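# Fully open the aisle stepladder and leave it standing

## Task

Spread the stepladder standing in the aisle until it is completely open: both spreaders must sit straight and locked on their stops, meaning neither can travel any lower. The ladder must end up upright, close to its starting spot and with roughly its original heading. If it topples or is left leaning, the task fails. Knocking anything over or pushing anything out of the work area also fails it.

## Robot and tools

ROBOT. A Rainbow Robotics RB-Y1: a differential base (two drive wheels, two rear casters, no sideways travel), two 7-joint arms with parallel grippers, a pan/tilt head, and a torso whose lower 'leg' folds (squat, shift, pitch) and can yaw. The base is 0.58 m wide. Its front edge is 0.10 m ahead of the wheel axle and its rear is 0.57 m behind it. Spinning on the spot sweeps a 0.58 m radius. Each wrist has a camera case jutting sideways. With the arms in their starting posture the robot spans up to 0.73 m, or 0.65 m with both forearms rolled by pi.

FRAMES. Base frame: origin on the floor between the drive wheels, x forward, y left, z up, metres. The chest, left_hand and right_hand readouts use it. A hand point lies midway between its finger pads. Fingers extend along the hand's -z and close along its x. Printed hand positions drift from truth at long reach or under load. base_odometry is in the odometry frame (the base frame at scene start). It counts wheel turns only, so slip looks like travel. Heading is in rad, left positive, -3.142 to 3.142.

move. Action keys plus optional cameras and blocking. Valid mixes: base and/or joints (optionally with min_time_s or contact_limits); target alone or with min_time_s; or contact_limits alone. With no action it only reports state and images.
- base: a single velocity command {x_m_s, turn_rad_s, for_s}, not a pose. x_m_s is forward speed in m/s: 0, or magnitude 0.005 to 0.4 with either sign. turn_rad_s is leftward turn rate in rad/s: 0, or magnitude 0.02 to 1.509. for_s is 0.1 to 5 s, rounded to 1/30 s. An omitted speed is 0. Acceleration is 0.4 m/s² (turns 0.5 rad/s²), so the base coasts up to 1 s (turns 3.1 s) after for_s ends. Travel is roughly speed times for_s, or 0.4·for_s² (turn 0.5·for_s²) when the command is too short to reach speed. If |x_m_s| + 0.27·|turn_rad_s| exceeds 0.4, both are shrunk together. Both together give a curved path.
- joints: absolute targets keyed by joint name, rad (grippers: opening in m). Ranges: torso_squat_rad 0..1.2; torso_shift_rad -0.3..0.6 (positive pushes hips forward); torso_pitch_rad -0.2..1.4 (positive bows forward); torso_yaw_rad -1.5..1.5 (left positive; raise both arms outward 0.2 rad or more first). Shoulder_pitch ±2.356 (negative swings the arm forward/up). left_shoulder_roll_rad 0..3.141, right_shoulder_roll_rad -3.141..0 (away from the body). shoulder_yaw ±2.094. elbow -2.617..0.01 (negative bends). forearm_roll ±3.141. wrist_pitch -1.57..1.919. hand_roll ±2.705. gripper_m 0..0.1. head_pan_rad ±0.523, head_tilt_rad -0.35..1.57 (positive looks down). Torso combined limits: squat+shift ≤ 1.52; squat−shift+pitch ≤ 1.57; shift+0.5·pitch−0.4·squat ≤ 0.7; shift+0.3·pitch−0.5·squat ≤ 0.39. Breaking one leaves the torso off_target.
- target: one absolute hand pose {side: left|right, x, y, z in m in the base frame (-3..3), quat_wxyz in the printed format}. It is turned once into seven joint angles, so the hand travels an arc that can bulge over 0.1 m. Use several short hops for long moves. The elbow is never solved straighter than -0.267. It is checked against the robot's body only, and refused while another move runs.
- min_time_s: 0.1 to 8, a lower bound on the duration of each arm, head and torso motion.
- contact_limits: gripper current caps in mA, 200 to 672.5 (start value 672.5). They persist and scale grip force (about 44 to 55 N per pad at full current).
- cameras: list of head_camera, left_wrist_camera, right_wrist_camera, or all. Omitted means all; [] means none.
- blocking: true (default) returns once everything is at rest. false returns in about 0.5 s while motion continues. A later move overrides only the parts it names.

wait {seconds 0..10}: lets time pass and reports state; it ends early once running moves settle. wait(0) shows an 'earlier move' line. stop: brakes everything; braked parts say 'stopped' and may still press. zoom_image {camera, region [x0,y0,x1,y1]}: pixel box of at most 504x504 from that camera's newest image (head 896x504, wrists 644x364). finished_scene {scene}: the current scene number; irreversible. The ladder must stay open and upright unaided.

RESULTS. 'move' reads done or the worst status. 'pictures' gives the image order. Hand status: reached (within 10 mm and 2°), short (with the miss), or refused (with reason). Joint statuses include done, off_target (resting away, maybe still pushing), not_followed, stopped, time_out, contact_stop (torso only), limit_stop_at_<name> and torque_fault. A time_out or contact_stop halts that joint's whole group (torso, left arm or right arm). 'joint command not followed' means the self-collision check held an arm back. on_its_own lists uncommanded behaviour. A refusal or unrequested stop cancels the rest of that reply's move, wait and finished_scene calls; an invalid call (unknown key) does not. lidar_m: 12 ranges in 30° sectors, first straight ahead, going counter-clockwise (4th left, 7th rear, 10th right), from a plane 0.23 m up, to 8 m; '-' means empty. motor_effort: wheel effort in %, positive forward, peak in brackets; free wheels at rest read under about 30. wheel_motors_off = 1 while the wheels are disabled. Joint torques and external torques follow the arm joint order; an outside push toward larger angles lowers the external value. Wrist force/torque are raw, in hand axes, offset up to 16 N, saturating near 200 N.

AVOID. Driving into furniture: the base keeps pushing, and a stalled wheel shuts both wheel motors off for 2 s. Tipping from forward loads or sudden stops. Hard arm-on-arm contact, which can end the scene. Contact torque at joint load limits (shoulders 64.4 N m, elbows 33.1, wrist joints 23), which freezes the robot for 10 s. Motor overheating: a warning at 65 °C, brakes at 80 °C. Never slam, drop or shove the ladder, let it fall, or disturb other objects.

Each tool is called after ">>>" in YAML: its name, and indented under it one key for each argument.

## Session

>>> move:

Scene clock: 0.00 s.
Joint torques (N m): no reading
External joint torques (N m): no reading
Wrist force (N): no reading
Wrist torque (N m): no reading
Wrist force, peak (N): no reading
base_odometry: x=+0.000 y=+0.000 heading=+0.000
lidar_m: 1.04 0.99 0.71 0.66 0.68 0.87 1.35 1.22 0.82 0.76 0.78 0.98
base_status: not commanded
joint_positions: torso_squat_rad=+0.350 torso_shift_rad=+0.000 torso_pitch_rad=+0.000 torso_yaw_rad=+0.000 left_shoulder_pitch_rad=+0.016 left_shoulder_roll_rad=+0.037 left_shoulder_yaw_rad=-0.021 left_elbow_rad=-0.208 left_forearm_roll_rad=+0.015 left_wrist_pitch_rad=-0.038 left_hand_roll_rad=+0.048 left_gripper_m=+0.100 right_shoulder_pitch_rad=-0.049 right_shoulder_roll_rad=-0.020 right_shoulder_yaw_rad=-0.043 right_elbow_rad=-0.201 right_forearm_roll_rad=-0.039 right_wrist_pitch_rad=+0.048 right_hand_roll_rad=-0.007 right_gripper_m=+0.100 head_pan_rad=+0.000 head_tilt_rad=+0.400
joint_status: not commanded
wheel_motors_off: 0
motor_effort: left_wheel=-2 right_wheel=-4
chest: x=-0.2280 y=-0.0005 z=+1.2475 quat_wxyz=(+1.000, +0.000, +0.000, +0.000) (m; base frame)
left_hand: x=-0.1300 y=+0.2465 z=+0.5701 quat_wxyz=(+0.993, +0.014, -0.115, +0.021) (m; base frame)
right_hand: x=-0.1060 y=-0.2368 z=+0.5714 quat_wxyz=(+0.994, -0.007, -0.100, -0.036) (m; base frame)
pictures: head_camera, left_wrist_camera, right_wrist_camera

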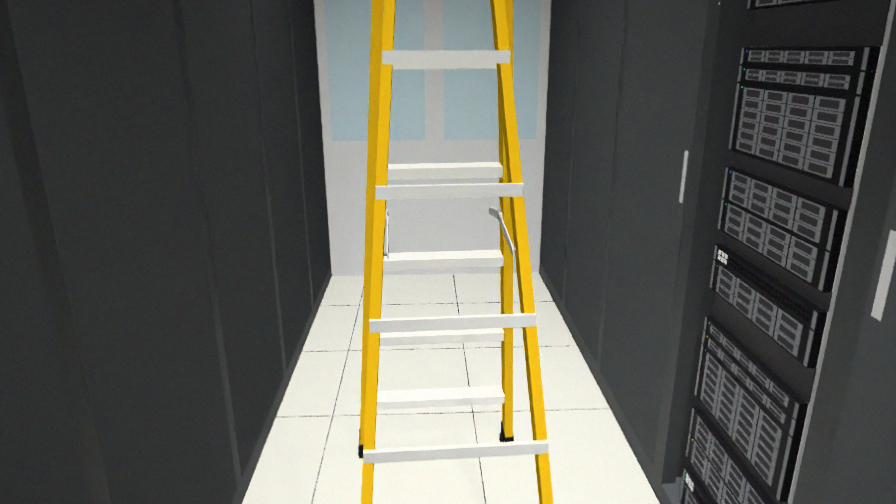

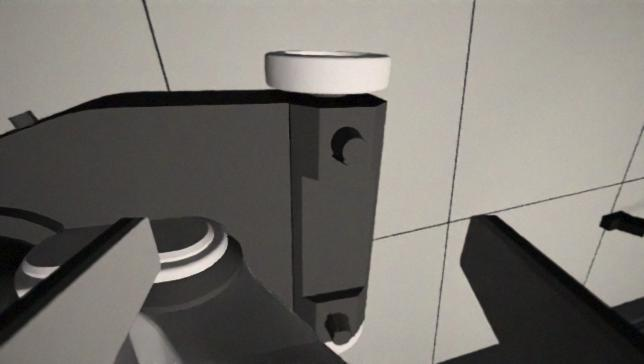

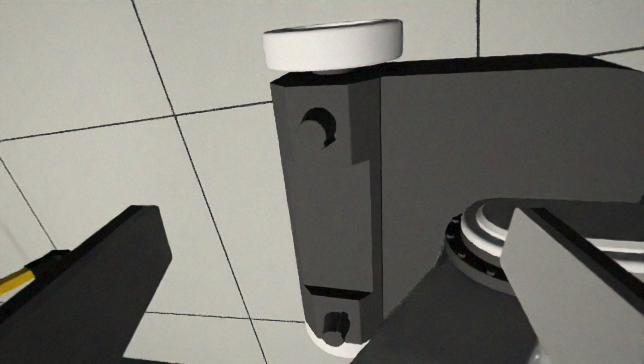

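>>> move:
  joints: {"head_tilt_rad": 0.0}
  cameras: ["head_camera"]

>>> move:
  joints: {"head_tilt_rad": 0.9}
  cameras: ["head_camera"]

Scene clock: 1.37 s.
Joint torques (N m): left_arm=[-2.16 0.93 -0.26 -0.91 0.12 -0.5 0.26] | right_arm=[-4 -2.07 -1.1 -1.41 0.35 -0.85 0.11]
External joint torques (N m): left_arm=[-0.23 -0.17 -0.35 -0.02 0.11 0.02 0.27] | right_arm=[-0.8 -0.99 -1.08 -0.23 0.3 -0.44 0.1]
Wrist force (N): left_arm=[-0.8 1.5 -8.1] | right_arm=[-1.0 1.4 -8.0]
Wrist torque (N m): left_arm=[-0.36 0.03 -0.17] | right_arm=[-0.18 -0.02 -0.20]
Wrist force, peak (N): left_arm=[-1.2 1.7 -8.6] | right_arm=[-1.0 1.5 -8.3]
move: done
base_odometry: x=+0.000 y=+0.000 heading=+0.000
lidar_m: 1.03 0.99 0.71 0.67 0.68 0.87 1.34 1.22 0.83 0.76 0.78 1.00
base_status: not commanded
joint_positions: torso_squat_rad=+0.350 torso_shift_rad=+0.000 torso_pitch_rad=+0.000 torso_yaw_rad=+0.000 left_shoulder_pitch_rad=+0.016 left_shoulder_roll_rad=+0.037 left_shoulder_yaw_rad=-0.021 left_elbow_rad=-0.208 left_forearm_roll_rad=+0.015 left_wrist_pitch_rad=-0.038 left_hand_roll_rad=+0.048 left_gripper_m=+0.100 right_shoulder_pitch_rad=-0.049 right_shoulder_roll_rad=-0.020 right_shoulder_yaw_rad=-0.043 right_elbow_rad=-0.201 right_forearm_roll_rad=-0.039 right_wrist_pitch_rad=+0.048 right_hand_roll_rad=-0.007 right_gripper_m=+0.100 head_pan_rad=+0.000 head_tilt_rad=+0.000
joint_status: all done
wheel_motors_off: 0
motor_effort: left_wheel=+1(2) right_wheel=+0(3)
chest: x=-0.2280 y=-0.0005 z=+1.2475 quat_wxyz=(+1.000, +0.000, +0.000, +0.000) (m; base frame)
left_hand: x=-0.1300 y=+0.2465 z=+0.5701 quat_wxyz=(+0.993, +0.014, -0.115, +0.021) (m; base frame)
right_hand: x=-0.1060 y=-0.2368 z=+0.5714 quat_wxyz=(+0.994, -0.007, -0.100, -0.036) (m; base frame)
pictures: head_camera
camera_calibration:
head_camera: T_world_to_cam=[[0.0439708, -0.998141, 0.0421934, -0.0513279], [0.0813039, -0.0385189, -0.995945, 1.51789], [0.995719, 0.047223, 0.0794591, 0.0310895], [0, 0, 0, 1]] pos_world=[-0.15211, 0.00576677, 1.51143]

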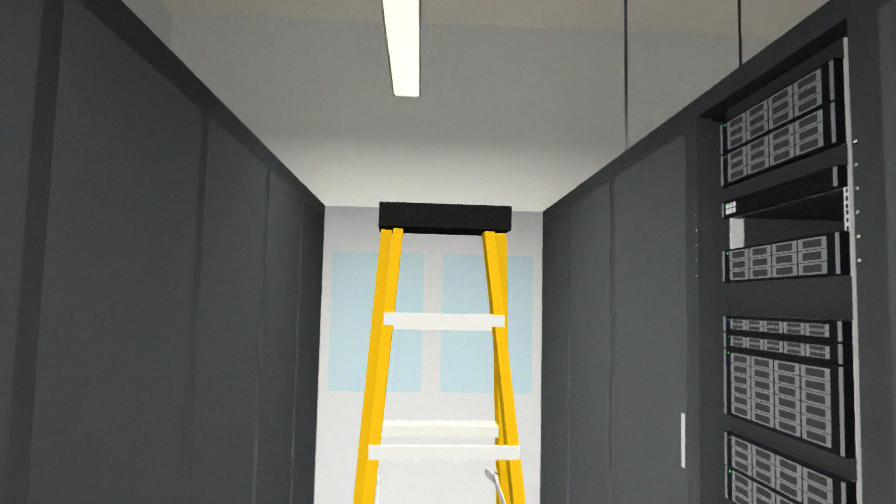

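Scene clock: 2.63 s.
Joint torques (N m): left_arm=[-2.59 0.76 -0.01 -0.92 0.2 -0.56 0.27] | right_arm=[-3.6 -1.59 -1.07 -1.37 0.37 -0.88 -0.01]
External joint torques (N m): left_arm=[-0.65 -0.34 -0.11 -0.03 0.19 -0.05 0.28] | right_arm=[-0.4 -0.52 -1.05 -0.19 0.32 -0.47 -0.02]
Wrist force (N): left_arm=[-1.1 2.1 -8.4] | right_arm=[-1.0 1.3 -8.0]
Wrist torque (N m): left_arm=[-0.42 -0.01 -0.16] | right_arm=[-0.19 -0.04 -0.20]
Wrist force, peak (N): left_arm=[-1.2 1.8 -8.6] | right_arm=[-1.0 1.2 -8.4]
move: done
base_odometry: x=+0.000 y=+0.000 heading=+0.000
lidar_m: 1.04 0.99 0.71 0.66 0.69 0.87 1.34 1.23 0.83 0.76 0.78 1.00
base_status: not commanded
joint_positions: torso_squat_rad=+0.350 torso_shift_rad=+0.000 torso_pitch_rad=+0.000 torso_yaw_rad=+0.000 left_shoulder_pitch_rad=+0.016 left_shoulder_roll_rad=+0.037 left_shoulder_yaw_rad=-0.021 left_elbow_rad=-0.208 left_forearm_roll_rad=+0.015 left_wrist_pitch_rad=-0.038 left_hand_roll_rad=+0.048 left_gripper_m=+0.100 right_shoulder_pitch_rad=-0.049 right_shoulder_roll_rad=-0.020 right_shoulder_yaw_rad=-0.043 right_elbow_rad=-0.201 right_forearm_roll_rad=-0.039 right_wrist_pitch_rad=+0.048 right_hand_roll_rad=-0.007 right_gripper_m=+0.100 head_pan_rad=+0.000 head_tilt_rad=+0.900
joint_status: all done
wheel_motors_off: 0
motor_effort: left_wheel=+1(2) right_wheel=+2(3)
chest: x=-0.2280 y=-0.0005 z=+1.2475 quat_wxyz=(+1.000, +0.000, +0.000, +0.000) (m; base frame)
left_hand: x=-0.1300 y=+0.2465 z=+0.5701 quat_wxyz=(+0.993, +0.014, -0.115, +0.021) (m; base frame)
right_hand: x=-0.1060 y=-0.2368 z=+0.5714 quat_wxyz=(+0.994, -0.007, -0.100, -0.036) (m; base frame)
pictures: head_camera
camera_calibration:
head_camera: T_world_to_cam=[[0.0610794, -0.998097, -0.00851576, 0.0256399], [-0.729545, -0.0388192, -0.682831, 0.897603], [0.6812, 0.0479195, -0.730527, 1.13877], [0, 0, 0, 1]] pos_world=[-0.122455, 0.00586601, 1.44503]

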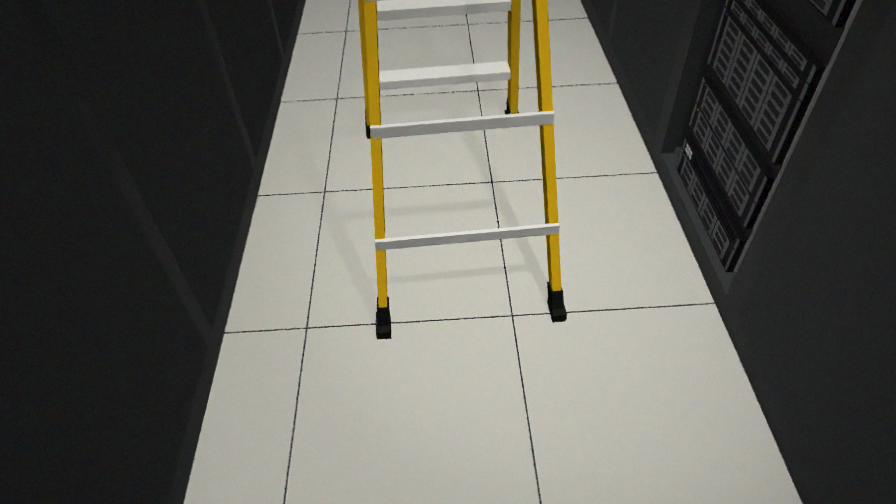

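>>> move:
  joints: {"head_tilt_rad": 0.4}
  cameras: ["head_camera"]

>>> zoom_image:
  camera: "head_camera"
  region: [340, 150, 560, 290]

>>> zoom_image:
  camera: "head_camera"
  region: [340, 300, 560, 504]

Scene clock: 6.33 s.
Joint torques (N m): left_arm=[-2.61 0.74 0.03 -0.87 0.09 -0.51 0.27] | right_arm=[-3.49 -2.11 -1.11 -1.31 0.35 -0.8 0]
External joint torques (N m): left_arm=[-0.67 -0.36 -0.07 0.02 0.08 0.01 0.28] | right_arm=[-0.29 -1.04 -1.09 -0.13 0.29 -0.38 -0.01]
Wrist force (N): left_arm=[-0.8 1.9 -8.3] | right_arm=[-1.0 1.4 -8.3]
Wrist torque (N m): left_arm=[-0.38 0.04 -0.17] | right_arm=[-0.18 -0.03 -0.21]
Wrist force, peak (N): left_arm=[-0.9 2.1 -8.7] | right_arm=[-1.1 1.6 -8.4]
move: done
base_odometry: x=+0.000 y=+0.000 heading=+0.000
lidar_m: 1.03 0.99 0.71 0.68 0.68 0.87 1.34 1.23 0.83 0.76 0.78 1.00
base_status: not commanded
joint_positions: torso_squat_rad=+0.350 torso_shift_rad=+0.000 torso_pitch_rad=+0.000 torso_yaw_rad=+0.000 left_shoulder_pitch_rad=+0.016 left_shoulder_roll_rad=+0.037 left_shoulder_yaw_rad=-0.021 left_elbow_rad=-0.208 left_forearm_roll_rad=+0.015 left_wrist_pitch_rad=-0.038 left_hand_roll_rad=+0.048 left_gripper_m=+0.100 right_shoulder_pitch_rad=-0.049 right_shoulder_roll_rad=-0.020 right_shoulder_yaw_rad=-0.043 right_elbow_rad=-0.201 right_forearm_roll_rad=-0.039 right_wrist_pitch_rad=+0.048 right_hand_roll_rad=-0.007 right_gripper_m=+0.100 head_pan_rad=+0.000 head_tilt_rad=+0.400
joint_status: all done
wheel_motors_off: 0
motor_effort: left_wheel=+1(2) right_wheel=+1(2)
chest: x=-0.2280 y=-0.0005 z=+1.2475 quat_wxyz=(+1.000, +0.000, +0.000, +0.000) (m; base frame)
left_hand: x=-0.1300 y=+0.2465 z=+0.5701 quat_wxyz=(+0.993, +0.014, -0.115, +0.021) (m; base frame)
right_hand: x=-0.1060 y=-0.2368 z=+0.5714 quat_wxyz=(+0.994, -0.007, -0.100, -0.036) (m; base frame)
pictures: head_camera
camera_calibration:
head_camera: T_world_to_cam=[[0.0572487, -0.998123, 0.0217384, -0.019008], [-0.313025, -0.0386216, -0.948959, 1.36867], [0.948018, 0.047522, -0.314648, 0.591752], [0, 0, 0, 1]] pos_world=[-0.131478, 0.00576643, 1.48541]

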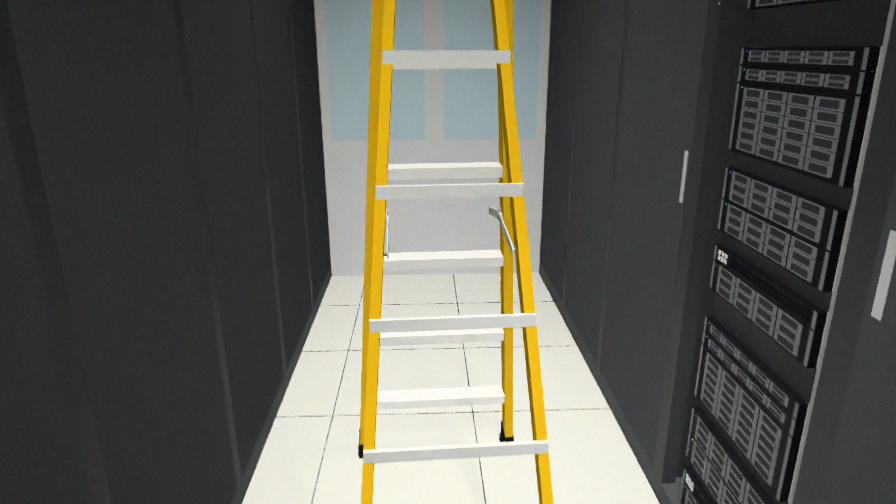

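Scaled by 2.291 from the camera's 896x504 image, which has a finer 1280x720 frame.

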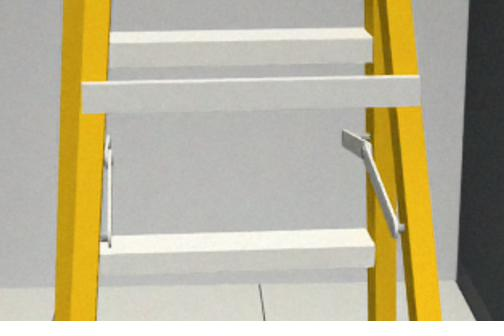

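Scaled by 2.291 from the camera's 896x504 image, which has a finer 1280x720 frame.

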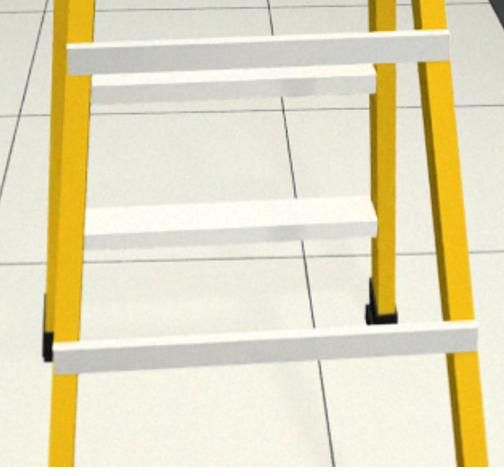

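>>> move:
  base: {"x_m_s": 0.25, "for_s": 2.0}
  cameras: ["head_camera"]

>>> zoom_image:
  camera: "head_camera"
  region: [300, 0, 700, 252]

>>> move:
  joints: {"head_tilt_rad": 1.0}
  cameras: ["head_camera"]

Scene clock: 20.27 s.
Joint torques (N m): left_arm=[-1.69 1.12 -0.23 -0.8 0.14 -0.47 0.23] | right_arm=[-3.61 -1.68 -1.47 -1.14 0.36 -0.76 0.05]
External joint torques (N m): left_arm=[0.24 0.02 -0.32 0.09 0.13 0.05 0.24] | right_arm=[-0.41 -0.6 -1.45 0.03 0.31 -0.35 0.04]
Wrist force (N): left_arm=[-1.0 1.8 -8.3] | right_arm=[-0.9 1.3 -8.0]
Wrist torque (N m): left_arm=[-0.38 -0.01 -0.16] | right_arm=[-0.18 -0.03 -0.20]
Wrist force, peak (N): left_arm=[-0.5 2.0 -8.8] | right_arm=[-0.9 1.6 -8.3]
move: done
base_odometry: x=+0.500 y=+0.000 heading=-0.001
lidar_m: 1.34 0.53 0.76 0.72 0.74 0.93 1.85 1.13 0.78 0.71 0.73 0.55
base_status: done (sent for 2 of 2 s)
joint_positions: torso_squat_rad=+0.350 torso_shift_rad=+0.000 torso_pitch_rad=+0.000 torso_yaw_rad=+0.000 left_shoulder_pitch_rad=+0.016 left_shoulder_roll_rad=+0.037 left_shoulder_yaw_rad=-0.021 left_elbow_rad=-0.208 left_forearm_roll_rad=+0.015 left_wrist_pitch_rad=-0.038 left_hand_roll_rad=+0.048 left_gripper_m=+0.100 right_shoulder_pitch_rad=-0.049 right_shoulder_roll_rad=-0.020 right_shoulder_yaw_rad=-0.043 right_elbow_rad=-0.201 right_forearm_roll_rad=-0.039 right_wrist_pitch_rad=+0.048 right_hand_roll_rad=-0.007 right_gripper_m=+0.100 head_pan_rad=+0.000 head_tilt_rad=+0.400
joint_status: not commanded
wheel_motors_off: 0
motor_effort: left_wheel=-9(26) right_wheel=+7(29)
chest: x=-0.2280 y=-0.0005 z=+1.2475 quat_wxyz=(+1.000, +0.000, +0.000, +0.000) (m; base frame)
left_hand: x=-0.1299 y=+0.2465 z=+0.5701 quat_wxyz=(+0.993, +0.014, -0.115, +0.021) (m; base frame)
right_hand: x=-0.1060 y=-0.2368 z=+0.5714 quat_wxyz=(+0.994, -0.007, -0.100, -0.036) (m; base frame)
pictures: head_camera
camera_calibration:
head_camera: T_world_to_cam=[[0.0572487, -0.998123, 0.0217384, -0.019008], [-0.313025, -0.0386216, -0.948959, 1.36867], [0.948018, 0.047522, -0.314648, 0.591752], [0, 0, 0, 1]] pos_world=[-0.131478, 0.00576643, 1.48541]

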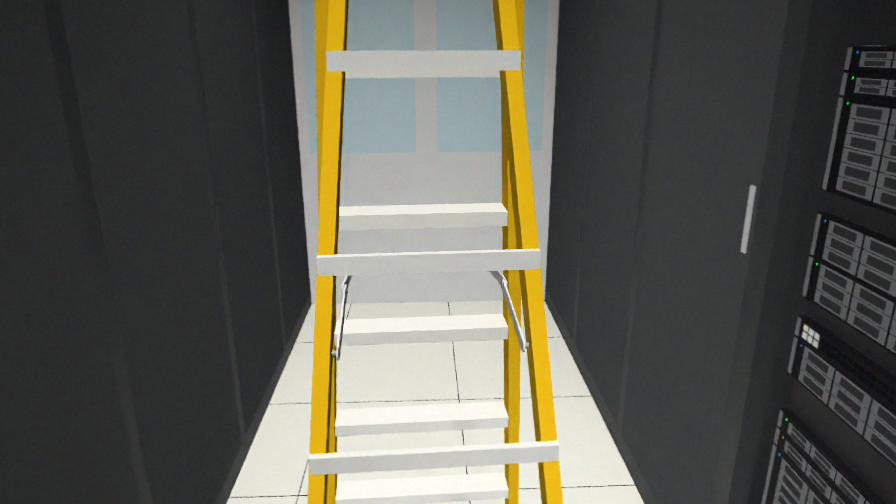

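Scaled by 1.260 from the camera's 896x504 image, which has a finer 1280x720 frame.

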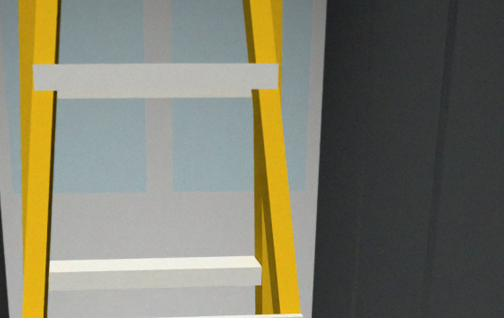

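Scene clock: 21.33 s.
Joint torques (N m): left_arm=[-1.88 0.7 -0.39 -0.78 0.15 -0.51 0.31] | right_arm=[-3.36 -2.37 -0.95 -1.17 0.35 -0.84 0.07]
External joint torques (N m): left_arm=[0.06 -0.4 -0.49 0.11 0.14 0.01 0.33] | right_arm=[-0.16 -1.29 -0.93 0.01 0.3 -0.43 0.06]
Wrist force (N): left_arm=[-1.1 1.7 -8.3] | right_arm=[-0.9 1.4 -8.1]
Wrist torque (N m): left_arm=[-0.37 0.01 -0.16] | right_arm=[-0.17 -0.01 -0.21]
Wrist force, peak (N): left_arm=[-1.1 2.1 -8.5] | right_arm=[-1.0 1.4 -8.3]
move: done
base_odometry: x=+0.500 y=+0.000 heading=-0.001
lidar_m: 1.34 0.53 0.76 0.72 0.74 0.93 1.84 1.14 0.77 0.71 0.72 0.56
base_status: not commanded
joint_positions: torso_squat_rad=+0.350 torso_shift_rad=+0.000 torso_pitch_rad=+0.000 torso_yaw_rad=+0.000 left_shoulder_pitch_rad=+0.016 left_shoulder_roll_rad=+0.037 left_shoulder_yaw_rad=-0.021 left_elbow_rad=-0.208 left_forearm_roll_rad=+0.015 left_wrist_pitch_rad=-0.038 left_hand_roll_rad=+0.048 left_gripper_m=+0.100 right_shoulder_pitch_rad=-0.049 right_shoulder_roll_rad=-0.020 right_shoulder_yaw_rad=-0.043 right_elbow_rad=-0.201 right_forearm_roll_rad=-0.039 right_wrist_pitch_rad=+0.048 right_hand_roll_rad=-0.007 right_gripper_m=+0.100 head_pan_rad=+0.000 head_tilt_rad=+1.000
joint_status: all done
wheel_motors_off: 0
motor_effort: left_wheel=-9(10) right_wheel=+5(7)
chest: x=-0.2280 y=-0.0005 z=+1.2475 quat_wxyz=(+1.000, +0.000, +0.000, +0.000) (m; base frame)
left_hand: x=-0.1299 y=+0.2465 z=+0.5701 quat_wxyz=(+0.993, +0.014, -0.115, +0.021) (m; base frame)
right_hand: x=-0.1060 y=-0.2368 z=+0.5714 quat_wxyz=(+0.994, -0.007, -0.100, -0.036) (m; base frame)
pictures: head_camera
camera_calibration:
head_camera: T_world_to_cam=[[0.0599213, -0.998097, -0.0145755, 0.0341687], [-0.794107, -0.0388172, -0.606537, 0.77399], [0.604817, 0.047919, -0.794921, 1.21626], [0, 0, 0, 1]] pos_world=[-0.123029, 0.00586601, 1.43678]

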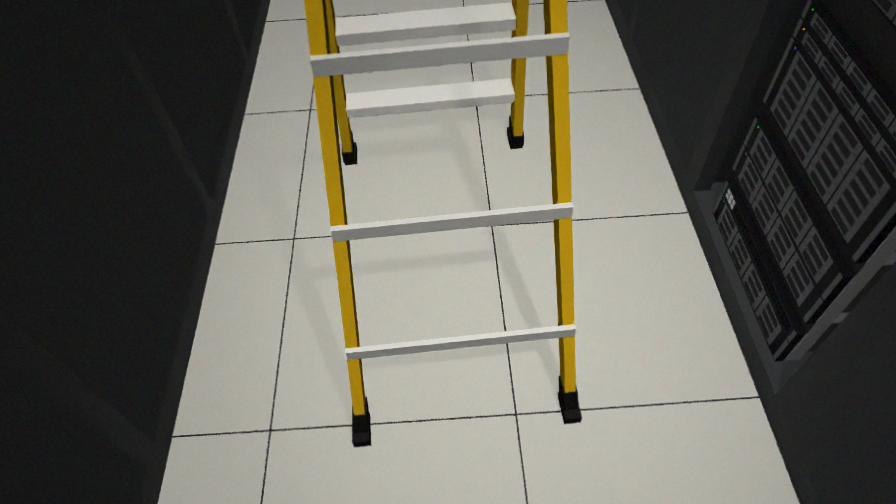

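>>> move:
  base: {"x_m_s": 0.15, "for_s": 1.27}
  joints: {"head_tilt_rad": 0.6}
  cameras: []

>>> move:
  base: {"turn_rad_s": 0.2, "for_s": 0.83}
  cameras: ["head_camera"]

Scene clock: 33.97 s.
Joint torques (N m): left_arm=[-2.06 0.56 -0.07 -0.81 0.12 -0.5 0.21] | right_arm=[-3.4 -2.23 -0.94 -1.09 0.27 -0.86 0.14]
External joint torques (N m): left_arm=[-0.13 -0.54 -0.17 0.08 0.11 0.01 0.22] | right_arm=[-0.2 -1.15 -0.92 0.09 0.21 -0.45 0.13]
Wrist force (N): left_arm=[-0.9 1.5 -8.7] | right_arm=[-0.9 1.4 -8.0]
Wrist torque (N m): left_arm=[-0.37 0.04 -0.18] | right_arm=[-0.19 -0.01 -0.21]
Wrist force, peak (N): left_arm=[-1.1 2.1 -8.8] | right_arm=[-1.1 1.4 -8.3]
move: done
base_odometry: x=+0.690 y=+0.000 heading=-0.001
lidar_m: 1.15 0.37 0.37 0.74 0.75 0.96 2.03 1.12 0.74 0.69 0.70 0.37
base_status: done (sent for 1.27 of 1.27 s)
joint_positions: torso_squat_rad=+0.350 torso_shift_rad=+0.000 torso_pitch_rad=+0.000 torso_yaw_rad=+0.000 left_shoulder_pitch_rad=+0.016 left_shoulder_roll_rad=+0.037 left_shoulder_yaw_rad=-0.021 left_elbow_rad=-0.208 left_forearm_roll_rad=+0.015 left_wrist_pitch_rad=-0.038 left_hand_roll_rad=+0.048 left_gripper_m=+0.100 right_shoulder_pitch_rad=-0.049 right_shoulder_roll_rad=-0.020 right_shoulder_yaw_rad=-0.043 right_elbow_rad=-0.201 right_forearm_roll_rad=-0.039 right_wrist_pitch_rad=+0.048 right_hand_roll_rad=-0.007 right_gripper_m=+0.100 head_pan_rad=+0.000 head_tilt_rad=+0.600
joint_status: all done
wheel_motors_off: 0
motor_effort: left_wheel=-9(19) right_wheel=+7(28)
chest: x=-0.2280 y=-0.0005 z=+1.2475 quat_wxyz=(+1.000, +0.000, +0.000, +0.000) (m; base frame)
left_hand: x=-0.1300 y=+0.2465 z=+0.5701 quat_wxyz=(+0.993, +0.014, -0.115, +0.021) (m; base frame)
right_hand: x=-0.1060 y=-0.2368 z=+0.5714 quat_wxyz=(+0.994, -0.007, -0.100, -0.036) (m; base frame)
pictures: none
No camera images: "cameras" was empty.

Scene clock: 35.77 s.
Joint torques (N m): left_arm=[-2.04 0.8 -0.2 -0.72 0.14 -0.51 0.34] | right_arm=[-3.06 -2.19 -0.96 -1.14 0.31 -0.82 0.05]
External joint torques (N m): left_arm=[-0.1 -0.31 -0.29 0.17 0.13 0.01 0.35] | right_arm=[0.14 -1.12 -0.94 0.04 0.25 -0.4 0.04]
Wrist force (N): left_arm=[-1.0 2.0 -8.6] | right_arm=[-1.0 1.5 -8.0]
Wrist torque (N m): left_arm=[-0.40 0.01 -0.18] | right_arm=[-0.20 -0.03 -0.19]
Wrist force, peak (N): left_arm=[-0.7 1.7 -8.8] | right_arm=[-1.0 1.5 -8.4]
move: done
base_odometry: x=+0.690 y=+0.000 heading=+0.165
lidar_m: 1.14 0.37 0.74 0.73 0.79 1.13 2.03 0.94 0.72 0.68 0.75 0.36
base_status: done (sent for 0.83 of 0.83 s)
joint_positions: torso_squat_rad=+0.350 torso_shift_rad=+0.000 torso_pitch_rad=+0.000 torso_yaw_rad=+0.000 left_shoulder_pitch_rad=+0.016 left_shoulder_roll_rad=+0.037 left_shoulder_yaw_rad=-0.021 left_elbow_rad=-0.208 left_forearm_roll_rad=+0.015 left_wrist_pitch_rad=-0.038 left_hand_roll_rad=+0.048 left_gripper_m=+0.100 right_shoulder_pitch_rad=-0.049 right_shoulder_roll_rad=-0.020 right_shoulder_yaw_rad=-0.043 right_elbow_rad=-0.201 right_forearm_roll_rad=-0.039 right_wrist_pitch_rad=+0.048 right_hand_roll_rad=-0.007 right_gripper_m=+0.100 head_pan_rad=+0.000 head_tilt_rad=+0.600
joint_status: not commanded
wheel_motors_off: 0
motor_effort: left_wheel=-7(31) right_wheel=-2(27)
chest: x=-0.2280 y=-0.0005 z=+1.2475 quat_wxyz=(+1.000, +0.000, +0.000, +0.000) (m; base frame)
left_hand: x=-0.1300 y=+0.2465 z=+0.5701 quat_wxyz=(+0.993, +0.014, -0.115, +0.021) (m; base frame)
right_hand: x=-0.1060 y=-0.2368 z=+0.5714 quat_wxyz=(+0.994, -0.007, -0.100, -0.036) (m; base frame)
pictures: head_camera
camera_calibration:
head_camera: T_world_to_cam=[[0.060599, -0.998114, 0.00983184, -0.00109789], [-0.495317, -0.0386212, -0.867853, 1.21378], [0.866596, 0.0477211, -0.496724, 0.838531], [0, 0, 0, 1]] pos_world=[-0.125394, 0.00576617, 1.46991]

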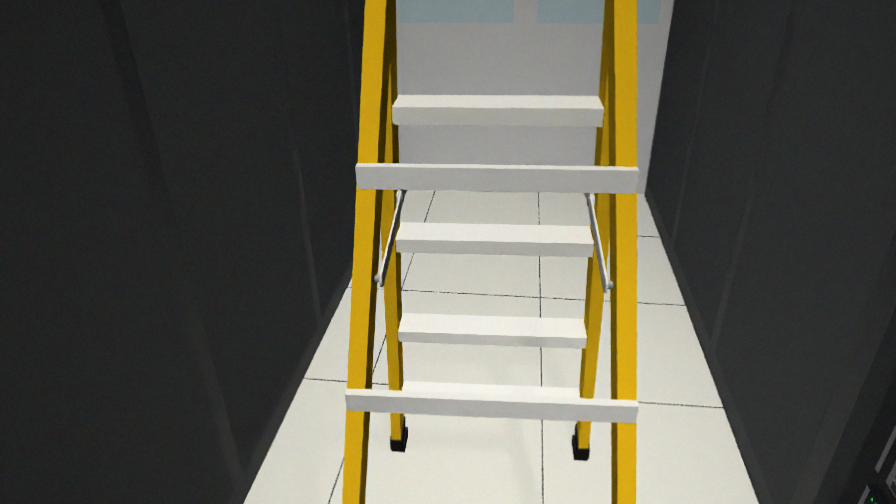

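>>> move:
  target: {"side": "right", "x": 0.24, "y": -0.28, "z": 1.10, "quat_wxyz": [0.2706, -0.2706, -0.6533, 0.6533]}
  min_time_s: 3
  cameras: ["head_camera", "right_wrist_camera"]

>>> move:
  target: {"side": "left", "x": 0.24, "y": 0.28, "z": 1.10, "quat_wxyz": [0.2706, 0.2706, -0.6533, -0.6533]}
  min_time_s: 3
  cameras: ["head_camera", "left_wrist_camera"]

Scene clock: 40.70 s.
Joint torques (N m): left_arm=[-2.13 1.02 -0.03 -0.81 0.14 -0.53 0.18] | right_arm=[-13.31 -16.14 -8.01 -6.2 -1.27 -0.84 0.27]
External joint torques (N m): left_arm=[-0.2 -0.09 -0.13 0.08 0.13 -0.01 0.19] | right_arm=[-2.14 -3.33 0 -0.19 0.02 -0.58 0.28]
Wrist force (N): left_arm=[-0.9 1.8 -8.7] | right_arm=[0.8 6.8 -2.2]
Wrist torque (N m): left_arm=[-0.38 0.03 -0.16] | right_arm=[-0.52 0.07 -0.22]
Wrist force, peak (N): left_arm=[-1.2 1.6 -8.9] | right_arm=[-2.5 1.6 -8.2]
move: done
base_odometry: x=+0.690 y=+0.000 heading=+0.165
lidar_m: 1.16 0.38 0.74 0.73 0.79 1.12 2.04 0.94 0.71 0.69 0.75 0.38
base_status: not commanded
joint_positions: torso_squat_rad=+0.350 torso_shift_rad=+0.000 torso_pitch_rad=+0.000 torso_yaw_rad=+0.000 left_shoulder_pitch_rad=+0.016 left_shoulder_roll_rad=+0.037 left_shoulder_yaw_rad=-0.021 left_elbow_rad=-0.208 left_forearm_roll_rad=+0.015 left_wrist_pitch_rad=-0.038 left_hand_roll_rad=+0.048 left_gripper_m=+0.100 right_shoulder_pitch_rad=-0.086 right_shoulder_roll_rad=-0.847 right_shoulder_yaw_rad=+0.124 right_elbow_rad=-1.442 right_forearm_roll_rad=+0.616 right_wrist_pitch_rad=-0.775 right_hand_roll_rad=+0.138 right_gripper_m=+0.100 head_pan_rad=+0.000 head_tilt_rad=+0.600
joint_status: all done
wheel_motors_off: 0
motor_effort: left_wheel=-7(8) right_wheel=-1(3)
chest: x=-0.2280 y=-0.0005 z=+1.2475 quat_wxyz=(+1.000, +0.000, +0.000, +0.000) (m; base frame)
left_hand: x=-0.1300 y=+0.2465 z=+0.5701 quat_wxyz=(+0.993, +0.014, -0.115, +0.021) (m; base frame)
right_hand: x=+0.2399 y=-0.2801 z=+1.0998 quat_wxyz=(+0.271, -0.271, -0.653, +0.653) (m; base frame)
right_hand_status: reached (checked arc, planned for 3.0 s): 0 mm and 0.0 deg off.
pictures: head_camera, right_wrist_camera
camera_calibration:
head_camera: T_world_to_cam=[[0.060599, -0.998114, 0.00983184, -0.00109789], [-0.495317, -0.0386212, -0.867853, 1.21378], [0.866596, 0.0477211, -0.496724, 0.838531], [0, 0, 0, 1]] pos_world=[-0.125394, 0.00576617, 1.46991]
right_wrist_camera: T_world_to_cam=[[0.722975, -0.690864, -0.00378699, -0.360634], [-0.323352, -0.333528, -0.885552, 0.985943], [0.610533, 0.641457, -0.464525, 0.617004], [0, 0, 0, 1]] pos_world=[0.202835, -0.316091, 1.15835]

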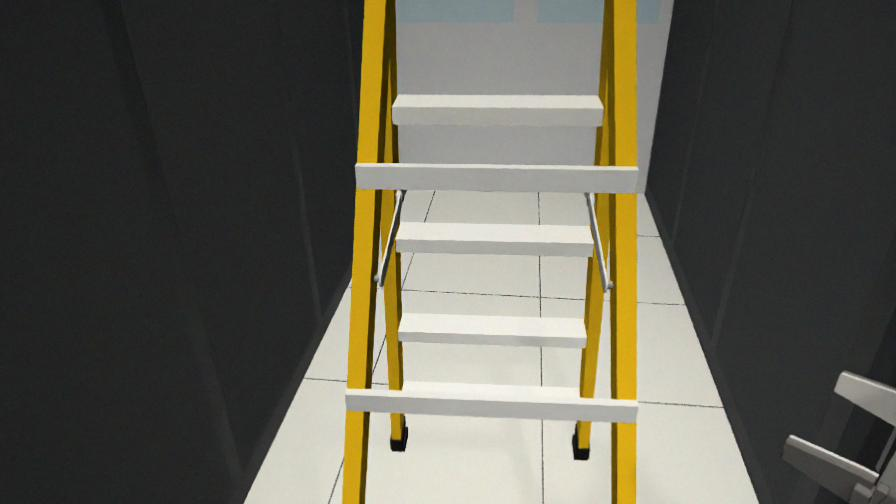

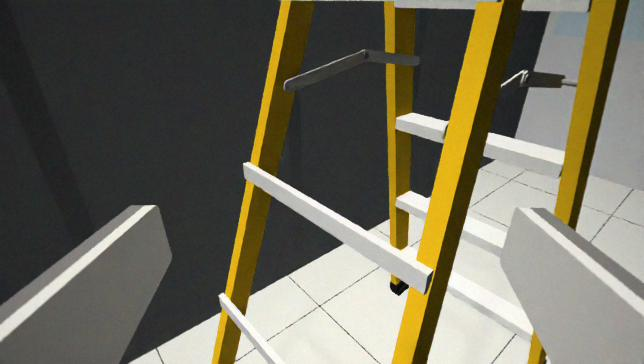

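Scene clock: 44.03 s.
Joint torques (N m): left_arm=[-12.94 12.28 7.59 -6.49 1.45 -0.37 0.09] | right_arm=[-13.08 -16.31 -7.8 -6.21 -1.4 -0.71 0.41]
External joint torques (N m): left_arm=[-1.73 -0.11 -0.61 -0.51 0.1 -0.06 0.07] | right_arm=[-1.91 -3.5 0.21 -0.19 -0.11 -0.45 0.41]
Wrist force (N): left_arm=[0.8 -4.4 -2.2] | right_arm=[0.6 7.0 -2.4]
Wrist torque (N m): left_arm=[0.02 0.18 -0.22] | right_arm=[-0.52 0.05 -0.23]
Wrist force, peak (N): left_arm=[-2.3 1.6 -8.5] | right_arm=[0.6 7.1 -2.5]
move: done
base_odometry: x=+0.690 y=+0.000 heading=+0.165
lidar_m: 1.15 0.38 0.74 0.73 0.80 1.12 2.04 0.94 0.71 0.69 0.72 0.37
base_status: not commanded
joint_positions: torso_squat_rad=+0.350 torso_shift_rad=+0.000 torso_pitch_rad=+0.000 torso_yaw_rad=+0.000 left_shoulder_pitch_rad=-0.087 left_shoulder_roll_rad=+0.862 left_shoulder_yaw_rad=-0.144 left_elbow_rad=-1.439 left_forearm_roll_rad=-0.574 left_wrist_pitch_rad=-0.769 left_hand_roll_rad=-0.168 left_gripper_m=+0.100 right_shoulder_pitch_rad=-0.086 right_shoulder_roll_rad=-0.847 right_shoulder_yaw_rad=+0.124 right_elbow_rad=-1.442 right_forearm_roll_rad=+0.616 right_wrist_pitch_rad=-0.775 right_hand_roll_rad=+0.138 right_gripper_m=+0.100 head_pan_rad=+0.000 head_tilt_rad=+0.600
joint_status: all done
wheel_motors_off: 0
motor_effort: left_wheel=-8(8) right_wheel=-1(4)
chest: x=-0.2280 y=-0.0005 z=+1.2475 quat_wxyz=(+1.000, +0.000, +0.000, +0.000) (m; base frame)
left_hand: x=+0.2396 y=+0.2804 z=+1.1004 quat_wxyz=(+0.270, +0.272, -0.654, -0.652) (m; base frame)
left_hand_status: reached (checked arc, planned for 3.0 s): 1 mm and 0.3 deg off.
right_hand: x=+0.2399 y=-0.2801 z=+1.0998 quat_wxyz=(+0.271, -0.271, -0.653, +0.653) (m; base frame)
pictures: head_camera, left_wrist_camera
camera_calibration:
head_camera: T_world_to_cam=[[0.060599, -0.998114, 0.00983184, -0.00109789], [-0.495317, -0.0386212, -0.867853, 1.21378], [0.866596, 0.0477211, -0.496724, 0.838531], [0, 0, 0, 1]] pos_world=[-0.125394, 0.00576617, 1.46991]
left_wrist_camera: T_world_to_cam=[[-0.732824, -0.680274, 0.0140011, 0.353736], [-0.303941, 0.308871, -0.901232, 1.0125], [0.608761, -0.6647, -0.433111, 0.593979], [0, 0, 0, 1]] pos_world=[0.205374, 0.322726, 1.1648]

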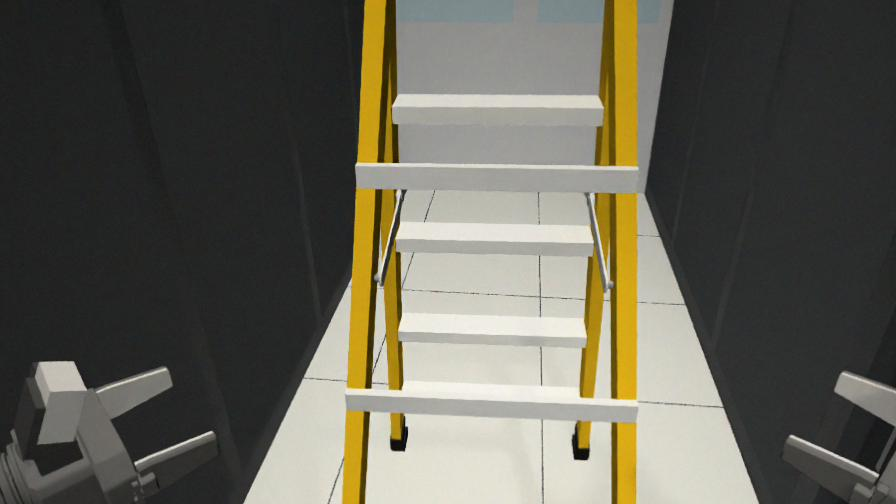

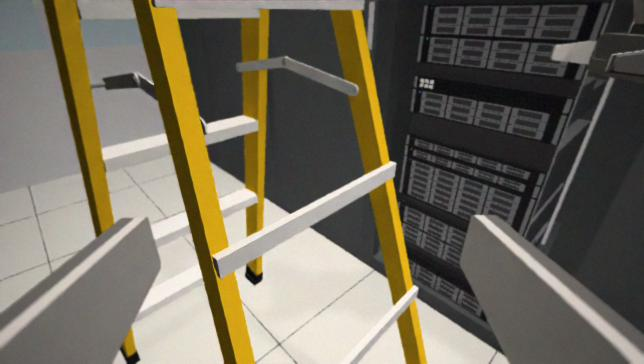

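>>> move:
  joints: {"torso_shift_rad": 0.45, "torso_pitch_rad": 0.15, "left_gripper_m": 0.0, "right_gripper_m": 0.0}
  min_time_s: 5

Scene clock: 54.13 s.
Joint torques (N m): left_arm=[-10.39 11.74 7.61 -6.34 1.34 -0.62 0.18] | right_arm=[-10.8 -16.53 -7.95 -6.16 -1.44 -0.95 0.36]
External joint torques (N m): left_arm=[-1.71 -0.6 -0.23 -0.53 0.03 -0.11 0.18] | right_arm=[-2.21 -3.77 -0.22 -0.29 -0.18 -0.5 0.36]
Wrist force (N): left_arm=[0.2 -4.0 -3.0] | right_arm=[-0.1 6.8 -3.0]
Wrist torque (N m): left_arm=[-0.03 0.14 -0.22] | right_arm=[-0.53 -0.01 -0.24]
Wrist force, peak (N): left_arm=[0.1 -4.9 -3.0] | right_arm=[-0.1 7.2 -3.1]
move: done
base_odometry: x=+0.690 y=+0.000 heading=+0.165
lidar_m: 1.14 0.38 0.75 0.73 0.79 1.12 2.03 0.93 0.72 0.69 0.74 0.38
base_status: not commanded
joint_positions: torso_squat_rad=+0.350 torso_shift_rad=+0.450 torso_pitch_rad=+0.150 torso_yaw_rad=+0.000 left_shoulder_pitch_rad=-0.087 left_shoulder_roll_rad=+0.862 left_shoulder_yaw_rad=-0.144 left_elbow_rad=-1.439 left_forearm_roll_rad=-0.574 left_wrist_pitch_rad=-0.769 left_hand_roll_rad=-0.168 left_gripper_m=+0.000 right_shoulder_pitch_rad=-0.086 right_shoulder_roll_rad=-0.847 right_shoulder_yaw_rad=+0.124 right_elbow_rad=-1.442 right_forearm_roll_rad=+0.616 right_wrist_pitch_rad=-0.775 right_hand_roll_rad=+0.138 right_gripper_m=+0.000 head_pan_rad=+0.000 head_tilt_rad=+0.600
joint_status: all done
wheel_motors_off: 0
motor_effort: left_wheel=-7(8) right_wheel=-1(3)
chest: x=+0.1044 y=-0.0005 z=+1.1785 quat_wxyz=(+0.997, +0.000, +0.075, +0.000) (m; base frame)
left_hand: x=+0.5447 y=+0.2804 z=+0.9631 quat_wxyz=(+0.319, +0.222, -0.632, -0.671) (m; base frame)
right_hand: x=+0.5450 y=-0.2800 z=+0.9625 quat_wxyz=(+0.319, -0.221, -0.631, +0.672) (m; base frame)
pictures: head_camera, left_wrist_camera, right_wrist_camera
camera_calibration:
head_camera: T_world_to_cam=[[0.0614652, -0.998109, 0.000588204, -0.0096529], [-0.619577, -0.0386166, -0.783986, 1.23263], [0.782526, 0.0478234, -0.620779, 0.671201], [0, 0, 0, 1]] pos_world=[0.239067, 0.00586604, 1.38303]
left_wrist_camera: T_world_to_cam=[[-0.722433, -0.680322, 0.123503, 0.468175], [-0.435371, 0.308807, -0.84563, 0.999507], [0.537162, -0.66468, -0.519285, 0.470859], [0, 0, 0, 1]] pos_world=[0.520454, 0.322826, 1.0319]
right_wrist_camera: T_world_to_cam=[[0.714319, -0.690792, -0.112047, -0.472666], [-0.452271, -0.333506, -0.827179, 0.977126], [0.53404, 0.641546, -0.550655, 0.491554], [0, 0, 0, 1]] pos_world=[0.517051, -0.315991, 1.02597]

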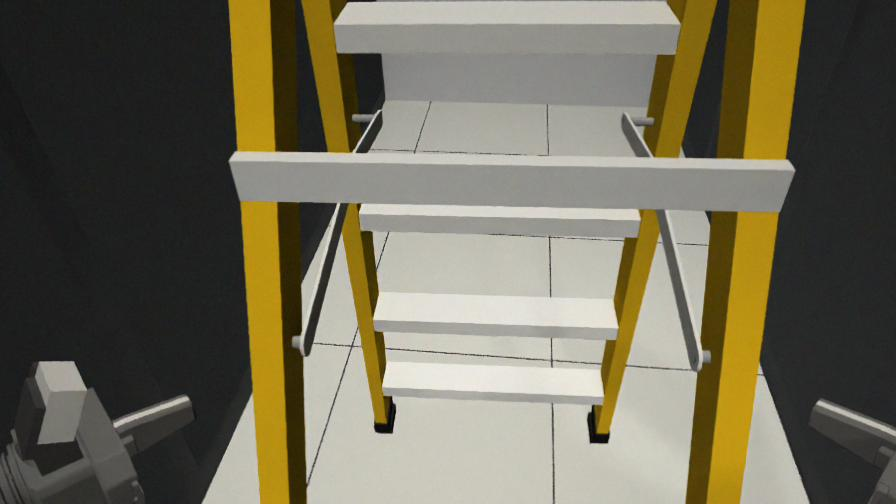

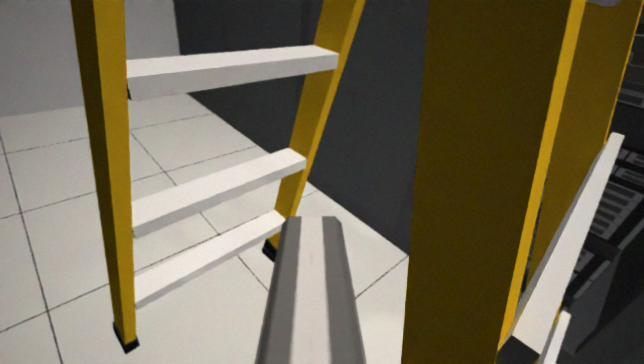

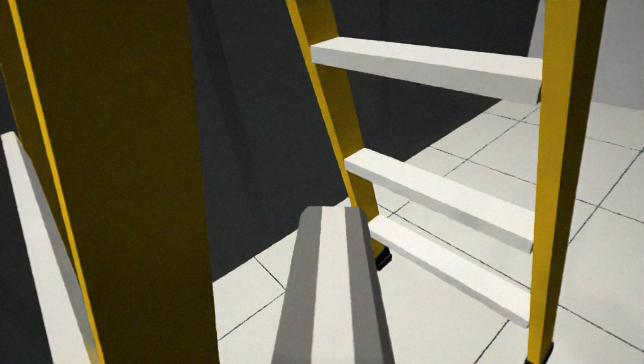

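>>> zoom_image:
  camera: "head_camera"
  region: [270, 80, 470, 380]

>>> zoom_image:
  camera: "head_camera"
  region: [570, 80, 770, 380]

Scaled by 1.680 from the camera's 896x504 image, which has a finer 1280x720 frame.

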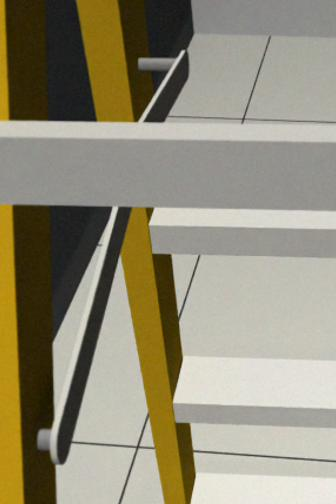

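Scaled by 1.680 from the camera's 896x504 image, which has a finer 1280x720 frame.

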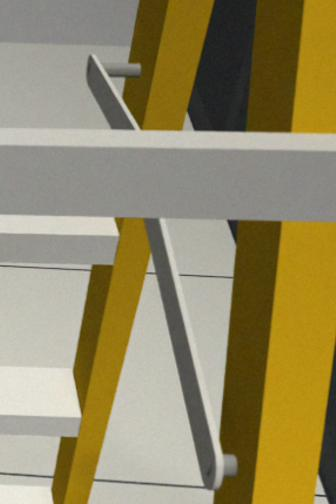

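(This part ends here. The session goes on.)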